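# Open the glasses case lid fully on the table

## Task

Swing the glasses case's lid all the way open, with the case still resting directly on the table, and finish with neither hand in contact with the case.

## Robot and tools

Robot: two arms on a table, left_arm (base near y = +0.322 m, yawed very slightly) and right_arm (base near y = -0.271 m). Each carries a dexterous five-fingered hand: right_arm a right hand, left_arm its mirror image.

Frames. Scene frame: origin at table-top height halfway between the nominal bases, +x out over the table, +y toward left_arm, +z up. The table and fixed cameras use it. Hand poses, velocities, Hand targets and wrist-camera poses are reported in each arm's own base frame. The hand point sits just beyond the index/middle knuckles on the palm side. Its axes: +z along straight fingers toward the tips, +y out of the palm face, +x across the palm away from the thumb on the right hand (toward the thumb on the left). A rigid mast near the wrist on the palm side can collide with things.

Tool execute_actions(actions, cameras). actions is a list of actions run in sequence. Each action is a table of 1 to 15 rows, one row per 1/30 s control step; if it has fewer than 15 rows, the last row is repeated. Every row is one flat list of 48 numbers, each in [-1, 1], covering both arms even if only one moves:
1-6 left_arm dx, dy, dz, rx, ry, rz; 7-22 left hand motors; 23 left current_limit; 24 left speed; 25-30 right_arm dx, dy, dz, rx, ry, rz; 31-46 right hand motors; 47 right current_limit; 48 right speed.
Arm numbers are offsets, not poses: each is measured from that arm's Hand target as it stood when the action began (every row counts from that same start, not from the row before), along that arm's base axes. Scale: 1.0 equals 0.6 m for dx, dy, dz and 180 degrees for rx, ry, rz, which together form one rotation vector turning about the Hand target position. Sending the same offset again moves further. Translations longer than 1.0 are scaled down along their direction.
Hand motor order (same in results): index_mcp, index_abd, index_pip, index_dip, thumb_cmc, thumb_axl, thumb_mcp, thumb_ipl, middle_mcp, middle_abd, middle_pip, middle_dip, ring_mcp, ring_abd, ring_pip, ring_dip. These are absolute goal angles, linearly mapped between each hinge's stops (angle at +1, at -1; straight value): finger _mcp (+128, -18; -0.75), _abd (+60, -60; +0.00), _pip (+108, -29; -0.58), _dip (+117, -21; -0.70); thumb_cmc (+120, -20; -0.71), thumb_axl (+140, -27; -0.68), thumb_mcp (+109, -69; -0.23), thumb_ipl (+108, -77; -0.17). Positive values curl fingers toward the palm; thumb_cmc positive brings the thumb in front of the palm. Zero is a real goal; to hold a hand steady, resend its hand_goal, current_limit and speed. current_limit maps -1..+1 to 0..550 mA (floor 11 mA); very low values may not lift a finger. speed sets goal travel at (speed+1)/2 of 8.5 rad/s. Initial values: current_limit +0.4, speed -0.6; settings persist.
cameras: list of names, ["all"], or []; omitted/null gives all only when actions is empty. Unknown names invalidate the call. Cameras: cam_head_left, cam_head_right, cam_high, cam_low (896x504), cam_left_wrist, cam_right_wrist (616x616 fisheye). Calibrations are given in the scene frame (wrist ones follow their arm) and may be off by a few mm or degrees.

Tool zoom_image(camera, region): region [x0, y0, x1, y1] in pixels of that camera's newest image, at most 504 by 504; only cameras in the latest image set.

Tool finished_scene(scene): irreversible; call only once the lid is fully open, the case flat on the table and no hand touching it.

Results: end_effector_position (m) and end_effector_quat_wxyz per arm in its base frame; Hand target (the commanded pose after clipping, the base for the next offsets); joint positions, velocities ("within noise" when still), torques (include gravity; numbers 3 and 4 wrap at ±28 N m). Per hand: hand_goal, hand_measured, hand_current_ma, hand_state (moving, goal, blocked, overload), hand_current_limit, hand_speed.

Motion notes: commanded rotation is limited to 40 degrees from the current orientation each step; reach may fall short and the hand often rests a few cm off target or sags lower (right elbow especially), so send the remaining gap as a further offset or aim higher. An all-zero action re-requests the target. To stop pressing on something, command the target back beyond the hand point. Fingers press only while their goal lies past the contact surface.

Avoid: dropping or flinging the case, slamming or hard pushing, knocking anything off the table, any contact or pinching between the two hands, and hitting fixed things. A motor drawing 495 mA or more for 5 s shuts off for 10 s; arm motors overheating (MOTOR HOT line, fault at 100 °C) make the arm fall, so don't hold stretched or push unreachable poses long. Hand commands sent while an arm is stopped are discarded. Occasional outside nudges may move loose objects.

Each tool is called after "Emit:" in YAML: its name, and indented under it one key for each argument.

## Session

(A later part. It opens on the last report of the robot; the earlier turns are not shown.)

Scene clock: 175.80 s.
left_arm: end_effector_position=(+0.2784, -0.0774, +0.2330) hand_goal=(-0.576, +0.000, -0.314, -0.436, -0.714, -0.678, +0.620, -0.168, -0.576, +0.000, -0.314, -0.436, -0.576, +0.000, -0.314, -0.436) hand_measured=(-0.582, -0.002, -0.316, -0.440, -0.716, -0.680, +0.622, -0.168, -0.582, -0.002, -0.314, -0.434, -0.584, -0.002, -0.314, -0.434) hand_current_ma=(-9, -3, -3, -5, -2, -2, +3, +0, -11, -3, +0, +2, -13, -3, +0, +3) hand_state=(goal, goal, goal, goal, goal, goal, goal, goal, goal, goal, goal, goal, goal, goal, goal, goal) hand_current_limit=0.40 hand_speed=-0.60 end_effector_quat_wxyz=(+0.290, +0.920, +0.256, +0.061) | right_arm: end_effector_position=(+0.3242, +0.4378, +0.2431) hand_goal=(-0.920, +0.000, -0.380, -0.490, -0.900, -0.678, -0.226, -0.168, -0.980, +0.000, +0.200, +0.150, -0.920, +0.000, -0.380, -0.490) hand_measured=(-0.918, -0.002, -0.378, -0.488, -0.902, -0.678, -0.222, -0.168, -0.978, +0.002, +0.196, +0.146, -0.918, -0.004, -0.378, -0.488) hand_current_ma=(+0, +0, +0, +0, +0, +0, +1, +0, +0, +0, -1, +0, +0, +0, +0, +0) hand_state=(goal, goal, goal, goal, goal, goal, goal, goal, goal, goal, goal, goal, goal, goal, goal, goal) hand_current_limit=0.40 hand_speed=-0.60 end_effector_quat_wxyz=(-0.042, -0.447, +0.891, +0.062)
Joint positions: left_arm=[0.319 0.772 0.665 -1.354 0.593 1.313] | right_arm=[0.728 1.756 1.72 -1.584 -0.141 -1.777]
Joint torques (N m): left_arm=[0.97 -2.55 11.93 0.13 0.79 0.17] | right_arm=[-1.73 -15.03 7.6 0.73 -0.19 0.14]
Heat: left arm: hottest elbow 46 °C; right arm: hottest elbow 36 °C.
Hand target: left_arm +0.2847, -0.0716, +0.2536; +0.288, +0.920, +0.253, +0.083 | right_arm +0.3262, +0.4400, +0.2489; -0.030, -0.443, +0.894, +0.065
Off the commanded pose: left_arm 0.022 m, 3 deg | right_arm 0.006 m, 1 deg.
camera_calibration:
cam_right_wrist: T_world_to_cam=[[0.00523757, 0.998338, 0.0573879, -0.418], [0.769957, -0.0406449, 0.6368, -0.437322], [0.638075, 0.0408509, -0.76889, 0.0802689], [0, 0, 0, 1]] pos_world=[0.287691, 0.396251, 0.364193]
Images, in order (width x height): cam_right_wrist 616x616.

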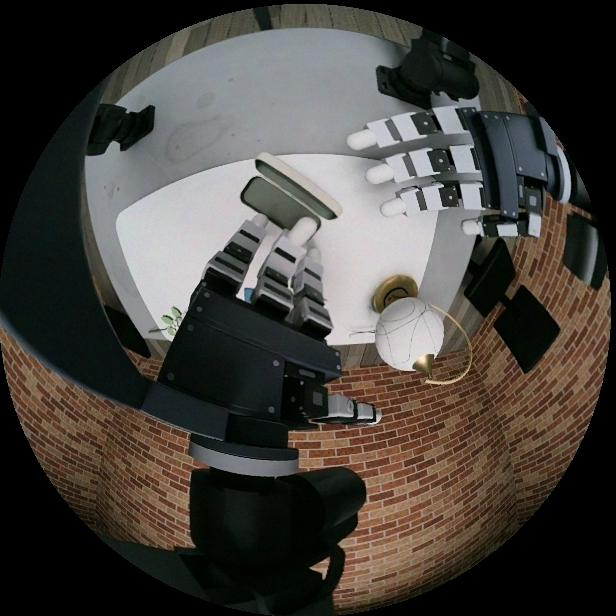

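Emit:
execute_actions:
  actions:
    - [[0,0,0,0,0,0,-0.575,0,-0.314,-0.435,-0.714,-0.678,0.62,-0.168,-0.575,0,-0.314,-0.435,-0.575,0,-0.314,-0.435,0.4,-0.6,-0.006,-0.004,-0.06,0,0,0,-0.92,0,-0.38,-0.49,-0.9,-0.678,-0.226,-0.168,-0.98,0,0.2,0.15,-0.92,0,-0.38,-0.49,0.4,-0.6]]
    - [[0,0,0,0,0,0,-0.575,0,-0.314,-0.435,-0.714,-0.678,0.62,-0.168,-0.575,0,-0.314,-0.435,-0.575,0,-0.314,-0.435,0.4,-0.6,-0.006,-0.004,-0.05,0,0,0,-0.92,0,-0.38,-0.49,-0.9,-0.678,-0.226,-0.168,-0.98,0.0,0.2,0.15,-0.92,0,-0.38,-0.49,0.4,-0.6]]
  cameras: ["cam_right_wrist"]

Emit:
zoom_image:
  camera: "cam_right_wrist"
  region: [210, 130, 390, 290]

Scene clock: 179.57 s.
left_arm: end_effector_position=(+0.2784, -0.0774, +0.2330) hand_goal=(-0.576, +0.000, -0.314, -0.436, -0.714, -0.678, +0.620, -0.168, -0.576, +0.000, -0.314, -0.436, -0.576, +0.000, -0.314, -0.436) hand_measured=(-0.582, -0.002, -0.316, -0.440, -0.716, -0.680, +0.622, -0.168, -0.582, -0.002, -0.314, -0.434, -0.584, -0.002, -0.314, -0.434) hand_current_ma=(-9, -3, -3, -5, -2, -2, +3, +0, -11, -3, +0, +2, -13, -3, +0, +3) hand_state=(goal, goal, goal, goal, goal, goal, goal, goal, goal, goal, goal, goal, goal, goal, goal, goal) hand_current_limit=0.40 hand_speed=-0.60 end_effector_quat_wxyz=(+0.290, +0.920, +0.256, +0.061) | right_arm: end_effector_position=(+0.3176, +0.4318, +0.1811) hand_goal=(-0.920, +0.000, -0.380, -0.490, -0.900, -0.678, -0.226, -0.168, -0.980, +0.000, +0.200, +0.150, -0.920, +0.000, -0.380, -0.490) hand_measured=(-0.918, -0.002, -0.378, -0.488, -0.902, -0.678, -0.222, -0.168, -0.978, +0.002, +0.196, +0.146, -0.918, -0.002, -0.378, -0.488) hand_current_ma=(+0, +0, +0, +0, +0, +0, +1, +0, +0, +0, -1, +0, +0, +0, +0, +0) hand_state=(goal, goal, goal, goal, goal, goal, goal, goal, goal, goal, goal, goal, goal, goal, goal, goal) hand_current_limit=0.40 hand_speed=-0.60 end_effector_quat_wxyz=(-0.038, -0.446, +0.892, +0.063)
Joint positions: left_arm=[0.319 0.772 0.665 -1.354 0.593 1.313] | right_arm=[0.728 1.746 1.543 -1.408 -0.141 -1.774]
Joint torques (N m): left_arm=[0.09 -1.32 11.95 0.28 0.82 0.18] | right_arm=[-1.49 -14.21 7.24 0.76 -0.18 0.14]
Heat: left arm: hottest elbow 46 °C; right arm: hottest elbow 36 °C.
Hand target: left_arm +0.2847, -0.0716, +0.2536; +0.288, +0.920, +0.253, +0.083 | right_arm +0.3190, +0.4352, +0.1829; -0.030, -0.443, +0.894, +0.065
Off the commanded pose: left_arm 0.022 m, 3 deg | right_arm 0.004 m, 1 deg.
camera_calibration:
cam_right_wrist: T_world_to_cam=[[0.00788492, 0.998011, 0.0625521, -0.410164], [0.765968, -0.0462408, 0.641213, -0.389995], [0.64283, 0.042857, -0.764809, 0.0339825], [0, 0, 0, 1]] pos_world=[0.280113, 0.389858, 0.301717]
Images, in order (width x height): cam_right_wrist 616x616.

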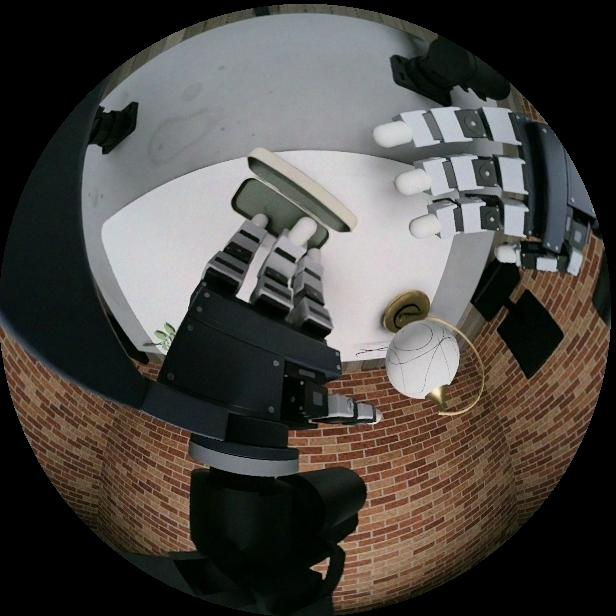

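Scaled by 2.800 from the camera's 616x616 image, which has a finer 880x880 frame.

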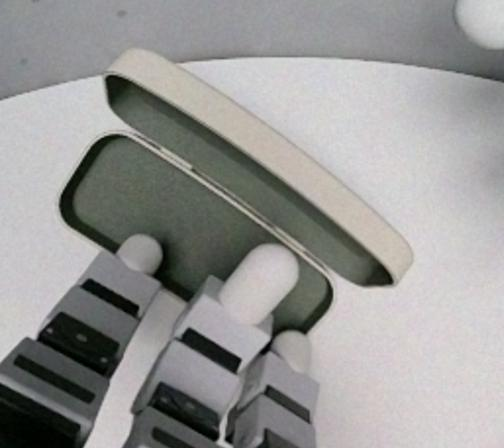

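Emit:
execute_actions:
  actions:
    - [[0,0,0,0,0,0,-0.575,0,-0.314,-0.435,-0.714,-0.678,0.62,-0.168,-0.575,0,-0.314,-0.435,-0.575,0,-0.314,-0.435,0.4,-0.6,-0.006,-0.001,-0.05,0,0,0,-0.92,0,-0.38,-0.49,-0.9,-0.678,-0.226,-0.168,-0.9,0,0.1,0,-0.92,0,-0.38,-0.49,0.4,-0.6]]
    - [[0,0,0,0,0,0,-0.575,0,-0.314,-0.435,-0.714,-0.678,0.62,-0.168,-0.575,0,-0.314,-0.435,-0.575,0,-0.314,-0.435,0.4,-0.6,-0.006,0.001,-0.035,0,0,0,-0.95,0,-0.39,-0.49,-0.9,-0.678,-0.226,-0.168,-0.8,0.0,0.0,-0.08,-0.95,0,-0.39,-0.49,0.4,-0.6]]
  cameras: ["cam_right_wrist"]

Emit:
zoom_image:
  camera: "cam_right_wrist"
  region: [210, 130, 390, 290]

Scene clock: 181.07 s.
left_arm: end_effector_position=(+0.2784, -0.0774, +0.2330) hand_goal=(-0.576, +0.000, -0.314, -0.436, -0.714, -0.678, +0.620, -0.168, -0.576, +0.000, -0.314, -0.436, -0.576, +0.000, -0.314, -0.436) hand_measured=(-0.582, -0.002, -0.316, -0.440, -0.716, -0.680, +0.622, -0.168, -0.582, -0.002, -0.314, -0.434, -0.584, -0.002, -0.314, -0.434) hand_current_ma=(-9, -3, -3, -5, -2, -2, +3, +0, -11, -3, +0, +2, -13, -3, +0, +3) hand_state=(goal, goal, goal, goal, goal, goal, goal, goal, goal, goal, goal, goal, goal, goal, goal, goal) hand_current_limit=0.40 hand_speed=-0.60 end_effector_quat_wxyz=(+0.290, +0.920, +0.256, +0.061) | right_arm: end_effector_position=(+0.3161, +0.4315, +0.1486) hand_goal=(-0.950, +0.000, -0.390, -0.490, -0.900, -0.678, -0.226, -0.168, -0.800, +0.000, +0.000, -0.080, -0.950, +0.000, -0.390, -0.490) hand_measured=(-0.944, +0.020, -0.382, -0.484, -0.902, -0.678, -0.222, -0.168, -0.804, +0.002, +0.000, -0.078, -0.942, +0.000, -0.386, -0.488) hand_current_ma=(+2, +9, +3, +2, +0, +0, +1, +0, -1, +0, +0, +0, +3, +0, +1, +0) hand_state=(goal, blocked, goal, goal, goal, goal, goal, goal, goal, goal, goal, goal, goal, goal, goal, goal) hand_current_limit=0.40 hand_speed=-0.60 end_effector_quat_wxyz=(-0.023, -0.445, +0.893, +0.068)
Joint positions: left_arm=[0.319 0.772 0.665 -1.354 0.593 1.313] | right_arm=[0.729 1.744 1.451 -1.288 -0.144 -1.766]
Joint torques (N m): left_arm=[0.5 -2.08 11.66 0.01 0.75 0.18] | right_arm=[-0.79 -12.4 5.74 1.32 -0.1 0.15]
Heat: left arm: hottest elbow 46 °C; right arm: hottest elbow 36 °C.
Hand target: left_arm +0.2847, -0.0716, +0.2536; +0.288, +0.920, +0.253, +0.083 | right_arm +0.3118, +0.4351, +0.1321; -0.030, -0.443, +0.894, +0.065
Off the commanded pose: left_arm 0.022 m, 3 deg | right_arm 0.017 m, 1 deg.
camera_calibration:
cam_right_wrist: T_world_to_cam=[[0.0128352, 0.996344, 0.0844666, -0.411813], [0.75188, -0.0653044, 0.656058, -0.357587], [0.659175, 0.0550881, -0.749969, -0.0026302], [0, 0, 0, 1]] pos_world=[0.275882, 0.3871, 0.26741]
Images, in order (width x height): cam_right_wrist 616x616.

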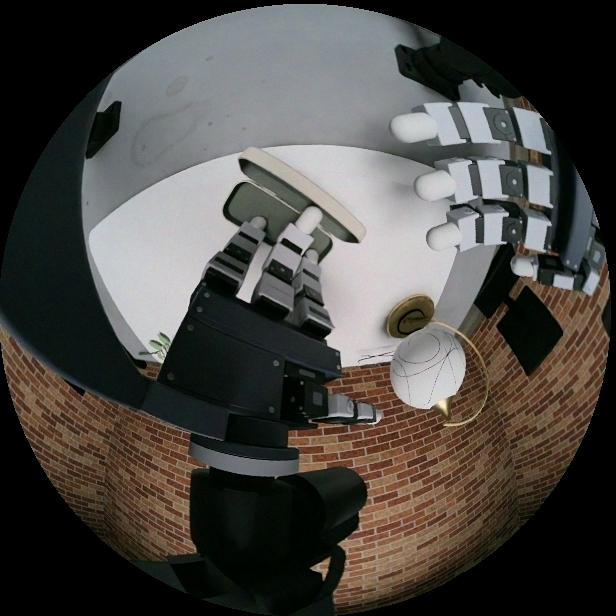

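Scaled by 2.800 from the camera's 616x616 image, which has a finer 880x880 frame.

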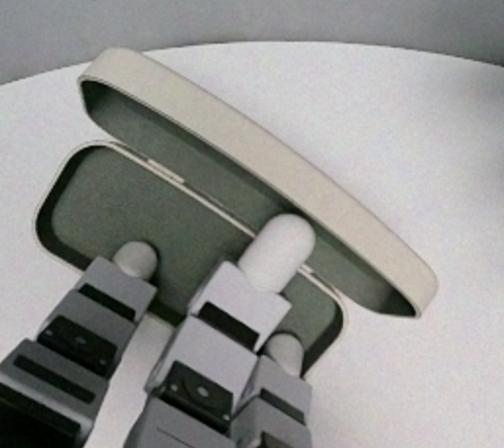

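Emit:
execute_actions:
  actions:
    - [[0,0,0,0,0,0,-0.575,0,-0.314,-0.435,-0.714,-0.678,0.62,-0.168,-0.575,0,-0.314,-0.435,-0.575,0,-0.314,-0.435,0.4,-0.6,-0.009,0.001,-0.018,0,0,0,-1,0,-0.4,-0.5,-0.9,-0.678,-0.226,-0.168,-0.72,0,-0.04,-0.11,-1,0,-0.4,-0.5,0.4,-0.6]]
  cameras: ["cam_right_wrist"]

Emit:
zoom_image:
  camera: "cam_right_wrist"
  region: [210, 130, 390, 290]

Emit:
execute_actions:
  actions:
    - [[0,0,0,0,0,0,-0.575,0,-0.314,-0.435,-0.714,-0.678,0.62,-0.168,-0.575,0,-0.314,-0.435,-0.575,0,-0.314,-0.435,0.4,-0.6,0,0,0,0,0,0,-1,0,-0.4,-0.5,-0.9,-0.678,-0.226,-0.168,-0.62,0,-0.09,-0.155,-1,0,-0.4,-0.5,0.4,-0.6]]
    - [[0,0,0,0,0,0,-0.575,0,-0.314,-0.435,-0.714,-0.678,0.62,-0.168,-0.575,0,-0.314,-0.435,-0.575,0,-0.314,-0.435,0.4,-0.6,0,0,0,0,0,0,-1,0,-0.4,-0.5,-0.9,-0.678,-0.226,-0.168,-0.45,0,-0.05,-0.15,-1,0,-0.4,-0.5,0.4,-0.6]]
  cameras: ["cam_right_wrist"]

Emit:
zoom_image:
  camera: "cam_right_wrist"
  region: [210, 130, 390, 290]

Scene clock: 182.03 s.
left_arm: end_effector_position=(+0.2784, -0.0774, +0.2330) hand_goal=(-0.576, +0.000, -0.314, -0.436, -0.714, -0.678, +0.620, -0.168, -0.576, +0.000, -0.314, -0.436, -0.576, +0.000, -0.314, -0.436) hand_measured=(-0.582, -0.002, -0.316, -0.440, -0.716, -0.680, +0.622, -0.168, -0.582, -0.002, -0.314, -0.434, -0.584, -0.002, -0.314, -0.434) hand_current_ma=(-9, -3, -3, -5, -2, -2, +3, +0, -11, -3, +0, +2, -13, -3, +0, +3) hand_state=(goal, goal, goal, goal, goal, goal, goal, goal, goal, goal, goal, goal, goal, goal, goal, goal) hand_current_limit=0.40 hand_speed=-0.60 end_effector_quat_wxyz=(+0.290, +0.920, +0.256, +0.061) | right_arm: end_effector_position=(+0.3120, +0.4342, +0.1484) hand_goal=(-1.000, +0.000, -0.400, -0.500, -0.900, -0.678, -0.226, -0.168, -0.720, +0.000, -0.040, -0.110, -1.000, +0.000, -0.400, -0.500) hand_measured=(-0.972, +0.022, -0.382, -0.484, -0.902, -0.678, -0.222, -0.168, -0.728, +0.000, -0.038, -0.106, -0.980, -0.002, -0.384, -0.488) hand_current_ma=(+24, +11, +10, +9, +0, +0, +1, +0, -2, +0, +0, +1, +13, +0, +7, +4) hand_state=(blocked, blocked, goal, goal, goal, goal, goal, goal, goal, goal, goal, goal, blocked, goal, goal, goal) hand_current_limit=0.40 hand_speed=-0.60 end_effector_quat_wxyz=(-0.015, -0.445, +0.892, +0.073)
Joint positions: left_arm=[0.319 0.772 0.665 -1.354 0.593 1.313] | right_arm=[0.737 1.73 1.43 -1.26 -0.149 -1.759]
Joint torques (N m): left_arm=[0.38 -2.67 11.9 0.21 0.82 0.13] | right_arm=[-0.73 -11.34 5.05 1.51 0.1 0.16]
Heat: left arm: hottest elbow 46 °C; right arm: hottest elbow 36 °C.
Hand target: left_arm +0.2847, -0.0716, +0.2536; +0.288, +0.920, +0.253, +0.083 | right_arm +0.3064, +0.4358, +0.1212; -0.030, -0.443, +0.894, +0.065
Off the commanded pose: left_arm 0.022 m, 3 deg | right_arm 0.028 m, 2 deg.
camera_calibration:
cam_right_wrist: T_world_to_cam=[[0.011665, 0.994815, 0.101031, -0.415869], [0.744707, -0.0760691, 0.663042, -0.348362], [0.66729, 0.0675039, -0.741733, -0.00933673], [0, 0, 0, 1]] pos_world=[0.270509, 0.387843, 0.266069]
Images, in order (width x height): cam_right_wrist 616x616.

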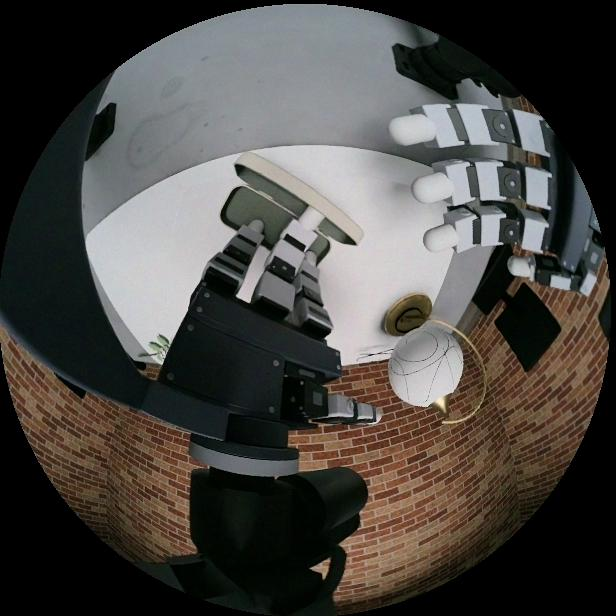

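Scaled by 2.800 from the camera's 616x616 image, which has a finer 880x880 frame.

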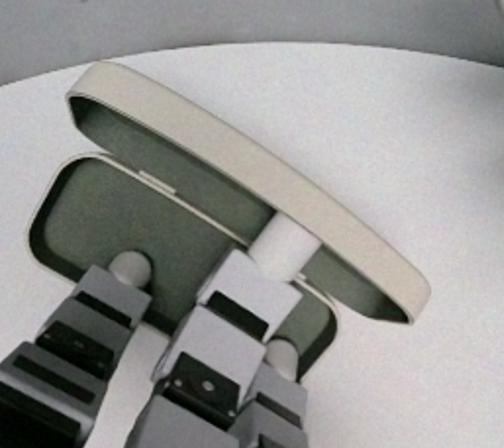

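Scene clock: 183.23 s.
left_arm: end_effector_position=(+0.2784, -0.0774, +0.2330) hand_goal=(-0.576, +0.000, -0.314, -0.436, -0.714, -0.678, +0.620, -0.168, -0.576, +0.000, -0.314, -0.436, -0.576, +0.000, -0.314, -0.436) hand_measured=(-0.582, -0.002, -0.316, -0.440, -0.716, -0.680, +0.622, -0.168, -0.582, -0.002, -0.314, -0.434, -0.584, -0.002, -0.314, -0.434) hand_current_ma=(-9, -3, -3, -5, -2, -2, +3, +0, -11, -3, +0, +2, -13, -3, +0, +3) hand_state=(goal, goal, goal, goal, goal, goal, goal, goal, goal, goal, goal, goal, goal, goal, goal, goal) hand_current_limit=0.40 hand_speed=-0.60 end_effector_quat_wxyz=(+0.290, +0.920, +0.256, +0.061) | right_arm: end_effector_position=(+0.3130, +0.4336, +0.1479) hand_goal=(-1.000, +0.000, -0.400, -0.500, -0.900, -0.678, -0.226, -0.168, -0.450, +0.000, -0.050, -0.150, -1.000, +0.000, -0.400, -0.500) hand_measured=(-0.960, +0.020, -0.378, -0.484, -0.902, -0.678, -0.222, -0.168, -0.680, +0.000, -0.066, -0.130, -0.968, -0.002, -0.376, -0.488) hand_current_ma=(+43, +9, +13, +9, +0, +0, +1, +0, -385, +0, -8, +11, +29, +0, +16, +5) hand_state=(blocked, goal, blocked, goal, goal, goal, goal, goal, blocked, goal, goal, blocked, blocked, goal, blocked, goal) hand_current_limit=0.40 hand_speed=-0.60 end_effector_quat_wxyz=(-0.013, -0.445, +0.893, +0.070)
Joint positions: left_arm=[0.319 0.772 0.665 -1.354 0.593 1.313] | right_arm=[0.737 1.729 1.43 -1.259 -0.141 -1.758]
Joint torques (N m): left_arm=[1.2 -2.26 11.88 -0.06 0.74 0.14] | right_arm=[-0.73 -11.34 5.05 1.43 -0.19 0.15]
Heat: left arm: hottest elbow 46 °C; right arm: hottest elbow 36 °C.
Hand target: left_arm +0.2847, -0.0716, +0.2536; +0.288, +0.920, +0.253, +0.083 | right_arm +0.3064, +0.4358, +0.1211; -0.031, -0.443, +0.894, +0.065
Off the commanded pose: left_arm 0.022 m, 3 deg | right_arm 0.028 m, 2 deg.
camera_calibration:
cam_right_wrist: T_world_to_cam=[[0.0115256, 0.995192, 0.0972645, -0.414809], [0.740323, -0.073878, 0.668179, -0.349167], [0.672152, 0.0643059, -0.737615, -0.0110832], [0, 0, 0, 1]] pos_world=[0.270727, 0.387732, 0.265477]
Images, in order (width x height): cam_right_wrist 616x616.

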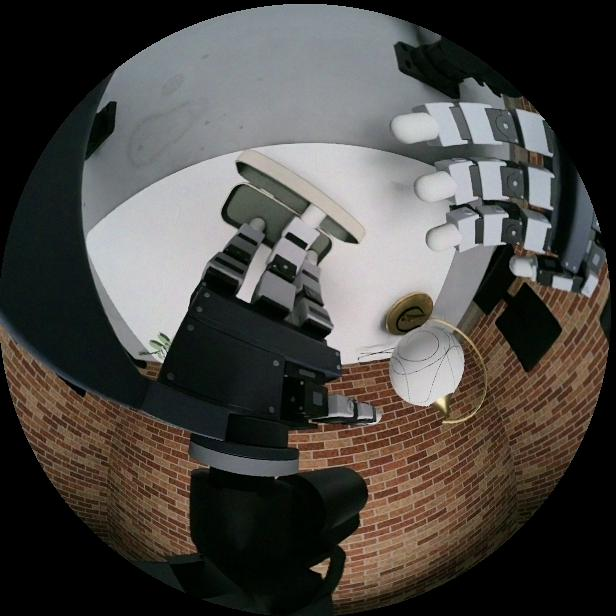

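Scaled by 2.800 from the camera's 616x616 image, which has a finer 880x880 frame.

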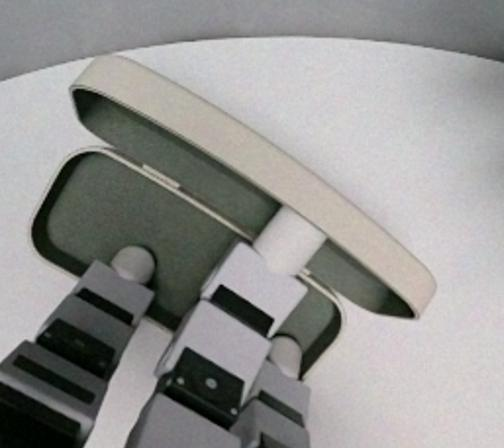

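Emit:
execute_actions:
  actions:
    - [[0,0,0,0,0,0,-0.575,0,-0.314,-0.435,-0.714,-0.678,0.62,-0.168,-0.575,0,-0.314,-0.435,-0.575,0,-0.314,-0.435,0.4,-0.6,0.0,0.0,0.0,0,0,0,-0.98,0,-0.39,-0.49,-0.9,-0.678,-0.226,-0.168,-0.38,0,-0.05,-0.15,-0.98,0,-0.39,-0.49,0.6,-0.6]]
    - [[0,0,0,0,0,0,-0.575,0,-0.314,-0.435,-0.714,-0.678,0.62,-0.168,-0.575,0,-0.314,-0.435,-0.575,0,-0.314,-0.435,0.4,-0.6,0.01,-0.003,0.02,0,0,0,-0.95,0,-0.38,-0.49,-0.9,-0.678,-0.226,-0.168,-0.72,0,-0.04,-0.11,-0.95,0,-0.38,-0.49,0.4,-0.6]]
    - [[0,0,0,0,0,0,-0.575,0,-0.314,-0.435,-0.714,-0.678,0.62,-0.168,-0.575,0,-0.314,-0.435,-0.575,0,-0.314,-0.435,0.4,-0.6,0.01,0,0.045,0,0,0,-0.92,0,-0.38,-0.49,-0.9,-0.678,-0.226,-0.168,-0.85,0,0.05,-0.03,-0.92,0,-0.38,-0.49,0.4,-0.6]]
    - [[0,0,0,0,0,0,-0.575,0,-0.314,-0.435,-0.714,-0.678,0.62,-0.168,-0.575,0,-0.314,-0.435,-0.575,0,-0.314,-0.435,0.4,-0.6,0.008,0.002,0.06,0,0,0,-0.92,0,-0.38,-0.49,-0.9,-0.678,-0.226,-0.168,-0.98,0,0.2,0.1,-0.92,0,-0.38,-0.49,0.4,-0.6]]
    - [[0,0,0,0,0,0,-0.575,0,-0.314,-0.435,-0.714,-0.678,0.62,-0.168,-0.575,0,-0.314,-0.435,-0.575,0,-0.314,-0.435,0.4,-0.6,0.006,0.003,0.06,0,0,0,-0.92,0,-0.38,-0.49,-0.9,-0.678,-0.226,-0.168,-0.98,0,0.2,0.1,-0.92,0,-0.38,-0.49,0.4,-0.6]]
  cameras: ["cam_right_wrist"]

Emit:
zoom_image:
  camera: "cam_right_wrist"
  region: [210, 130, 390, 290]

Scene clock: 187.30 s.
left_arm: end_effector_position=(+0.2784, -0.0774, +0.2330) hand_goal=(-0.576, +0.000, -0.314, -0.436, -0.714, -0.678, +0.620, -0.168, -0.576, +0.000, -0.314, -0.436, -0.576, +0.000, -0.314, -0.436) hand_measured=(-0.582, -0.002, -0.316, -0.440, -0.716, -0.680, +0.622, -0.168, -0.582, -0.002, -0.314, -0.434, -0.584, -0.002, -0.314, -0.434) hand_current_ma=(-9, -3, -3, -5, -2, -2, +3, +0, -11, -3, +0, +2, -13, -3, +0, +3) hand_state=(goal, goal, goal, goal, goal, goal, goal, goal, goal, goal, goal, goal, goal, goal, goal, goal) hand_current_limit=0.40 hand_speed=-0.60 end_effector_quat_wxyz=(+0.290, +0.920, +0.256, +0.061) | right_arm: end_effector_position=(+0.3136, +0.4322, +0.2105) hand_goal=(-0.920, +0.000, -0.380, -0.490, -0.900, -0.678, -0.226, -0.168, -0.980, +0.000, +0.200, +0.100, -0.920, +0.000, -0.380, -0.490) hand_measured=(-0.920, -0.002, -0.378, -0.488, -0.902, -0.678, -0.222, -0.168, -0.976, +0.000, +0.194, +0.096, -0.920, -0.004, -0.378, -0.488) hand_current_ma=(+0, +0, +0, +0, +0, +0, +1, +0, +1, +0, -1, +0, +0, +0, +0, +0) hand_state=(goal, goal, goal, goal, goal, goal, goal, goal, goal, goal, goal, goal, goal, goal, goal, goal) hand_current_limit=0.40 hand_speed=-0.60 end_effector_quat_wxyz=(-0.052, -0.442, +0.894, +0.058)
Joint positions: left_arm=[0.319 0.772 0.665 -1.354 0.593 1.313] | right_arm=[0.734 1.742 1.617 -1.514 -0.14 -1.76]
Joint torques (N m): left_arm=[0.56 -1.9 11.74 0.08 0.77 0.2] | right_arm=[-2.67 -13.98 11.29 -0.25 -0.22 -0.11]
Heat: left arm: hottest elbow 46 °C; right arm: hottest elbow 36 °C.
Hand target: left_arm +0.2847, -0.0716, +0.2536; +0.288, +0.920, +0.253, +0.083 | right_arm +0.3267, +0.4370, +0.2321; -0.031, -0.443, +0.894, +0.065
Off the commanded pose: left_arm 0.022 m, 3 deg | right_arm 0.026 m, 3 deg.
camera_calibration:
cam_right_wrist: T_world_to_cam=[[0.0159994, 0.999067, 0.0401039, -0.410519], [0.779298, -0.0375894, 0.625525, -0.410502], [0.626449, 0.0212449, -0.779173, 0.0764688], [0, 0, 0, 1]] pos_world=[0.278568, 0.393081, 0.332825]
Images, in order (width x height): cam_right_wrist 616x616.

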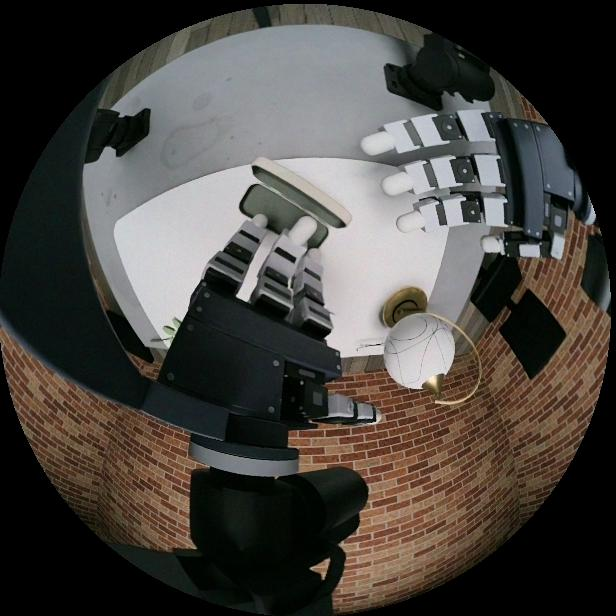

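Scaled by 2.800 from the camera's 616x616 image, which has a finer 880x880 frame.

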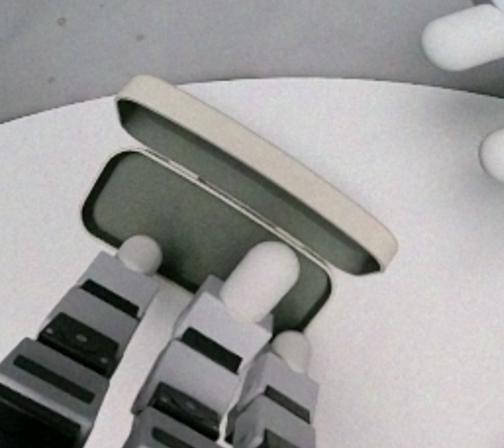

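Emit:
execute_actions:
  actions:
    - [[0,0,0,0,0,0,-0.575,0,-0.314,-0.435,-0.714,-0.678,0.62,-0.168,-0.575,0,-0.314,-0.435,-0.575,0,-0.314,-0.435,0.4,-0.6,0.015,-0.008,0.06,0,0,0,-0.92,0,-0.38,-0.49,-0.9,-0.678,-0.226,-0.168,-0.98,0,0.2,0.1,-0.92,0,-0.38,-0.49,0.4,-0.6]]
    - [[0,0,0,0,0,0,-0.575,0,-0.314,-0.435,-0.714,-0.678,0.62,-0.168,-0.575,0,-0.314,-0.435,-0.575,0,-0.314,-0.435,0.4,-0.6,0.05,-0.06,0.05,0,0,0,-0.92,0,-0.38,-0.49,-0.9,-0.678,-0.226,-0.168,-0.98,0,0.2,0.1,-0.92,0,-0.38,-0.49,0.4,-0.6]]
  cameras: ["cam_right_wrist","cam_head_left"]

Emit:
zoom_image:
  camera: "cam_right_wrist"
  region: [240, 110, 380, 230]

Emit:
zoom_image:
  camera: "cam_head_left"
  region: [350, 250, 450, 330]

Scene clock: 188.97 s.
left_arm: end_effector_position=(+0.2784, -0.0774, +0.2330) hand_goal=(-0.576, +0.000, -0.314, -0.436, -0.714, -0.678, +0.620, -0.168, -0.576, +0.000, -0.314, -0.436, -0.576, +0.000, -0.314, -0.436) hand_measured=(-0.582, -0.002, -0.316, -0.440, -0.716, -0.680, +0.622, -0.168, -0.582, -0.002, -0.314, -0.434, -0.584, -0.002, -0.314, -0.434) hand_current_ma=(-9, -3, -3, -5, -2, -2, +3, +0, -11, -3, +0, +2, -13, -3, +0, +3) hand_state=(goal, goal, goal, goal, goal, goal, goal, goal, goal, goal, goal, goal, goal, goal, goal, goal) hand_current_limit=0.40 hand_speed=-0.60 end_effector_quat_wxyz=(+0.290, +0.920, +0.256, +0.061) | right_arm: end_effector_position=(+0.3624, +0.3886, +0.2742) hand_goal=(-0.920, +0.000, -0.380, -0.490, -0.900, -0.678, -0.226, -0.168, -0.980, +0.000, +0.200, +0.100, -0.920, +0.000, -0.380, -0.490) hand_measured=(-0.920, -0.002, -0.378, -0.488, -0.902, -0.678, -0.222, -0.168, -0.978, +0.000, +0.196, +0.096, -0.920, -0.004, -0.378, -0.488) hand_current_ma=(+0, +0, +0, +0, +0, +0, +1, +0, +0, +0, -1, +0, +0, +0, +0, +0) hand_state=(goal, goal, goal, goal, goal, goal, goal, goal, goal, goal, goal, goal, goal, goal, goal, goal) hand_current_limit=0.40 hand_speed=-0.60 end_effector_quat_wxyz=(-0.042, -0.431, +0.899, +0.064)
Joint positions: left_arm=[0.319 0.772 0.665 -1.354 0.593 1.313] | right_arm=[0.61 1.747 1.788 -1.674 -0.14 -1.859]
Joint torques (N m): left_arm=[0.32 -1.2 11.81 0.14 0.78 0.13] | right_arm=[-1.14 -14.51 11.47 -0.25 -0.3 -0.16]
Heat: left arm: hottest elbow 46 °C; right arm: hottest elbow 36 °C.
Hand target: left_arm +0.2847, -0.0716, +0.2536; +0.288, +0.920, +0.253, +0.083 | right_arm +0.3658, +0.3961, +0.2980; -0.031, -0.443, +0.894, +0.065
Off the commanded pose: left_arm 0.022 m, 3 deg | right_arm 0.025 m, 2 deg.
joint sent to its limit (right arm) — joint 4 (wrist pitch), lower limit. The joint targets still meet the commanded pose.
camera_calibration:
cam_right_wrist: T_world_to_cam=[[0.0425134, 0.997366, 0.0587604, -0.384391], [0.770155, -0.0701799, 0.633984, -0.476337], [0.636438, 0.0183018, -0.77111, 0.0918287], [0, 0, 0, 1]] pos_world=[0.324752, 0.348269, 0.395387]
Images, in order (width x height): cam_head_left 896x504, cam_right_wrist 616x616.

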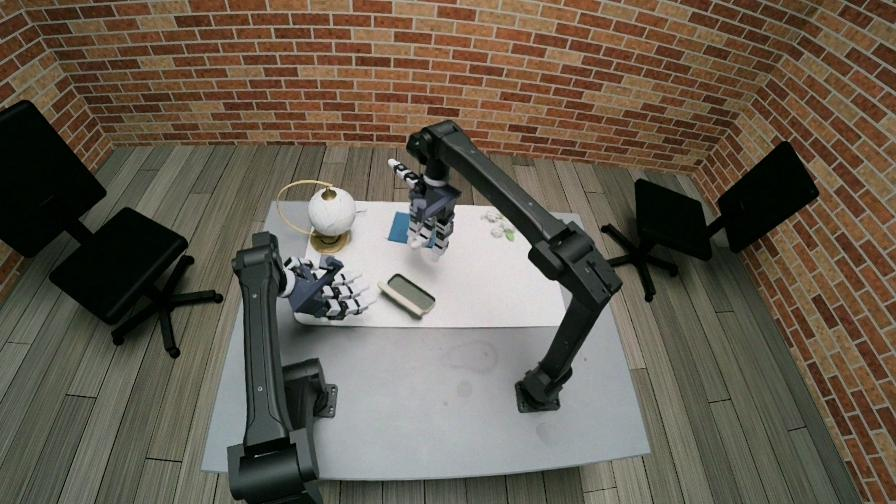

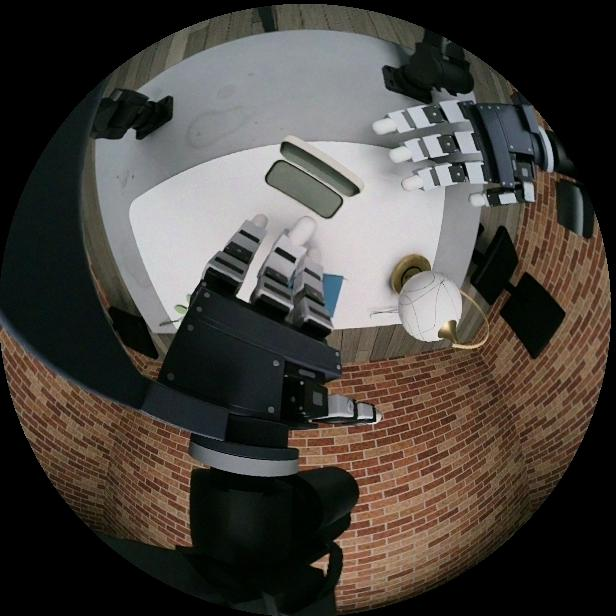

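Scaled by 3.600 from the camera's 616x616 image, which has a finer 880x880 frame.

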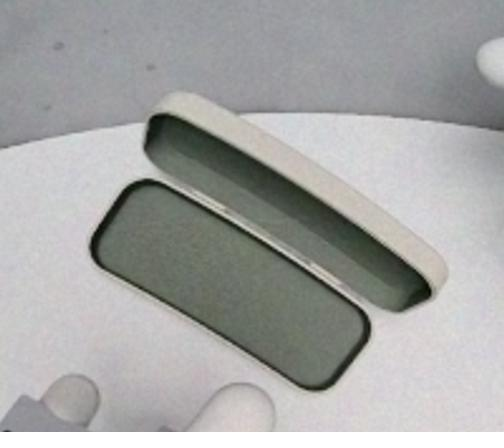

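Scaled by 5.040.

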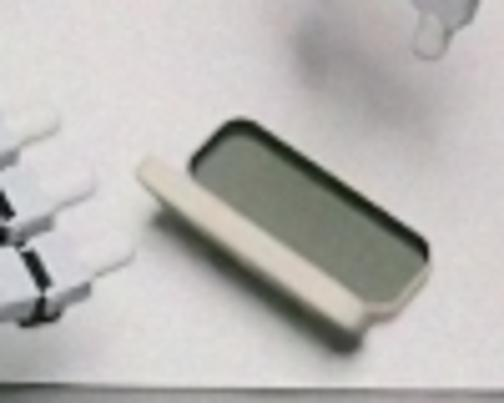

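Emit:
finished_scene:
  scene: 2

The scene is finished: the task was done.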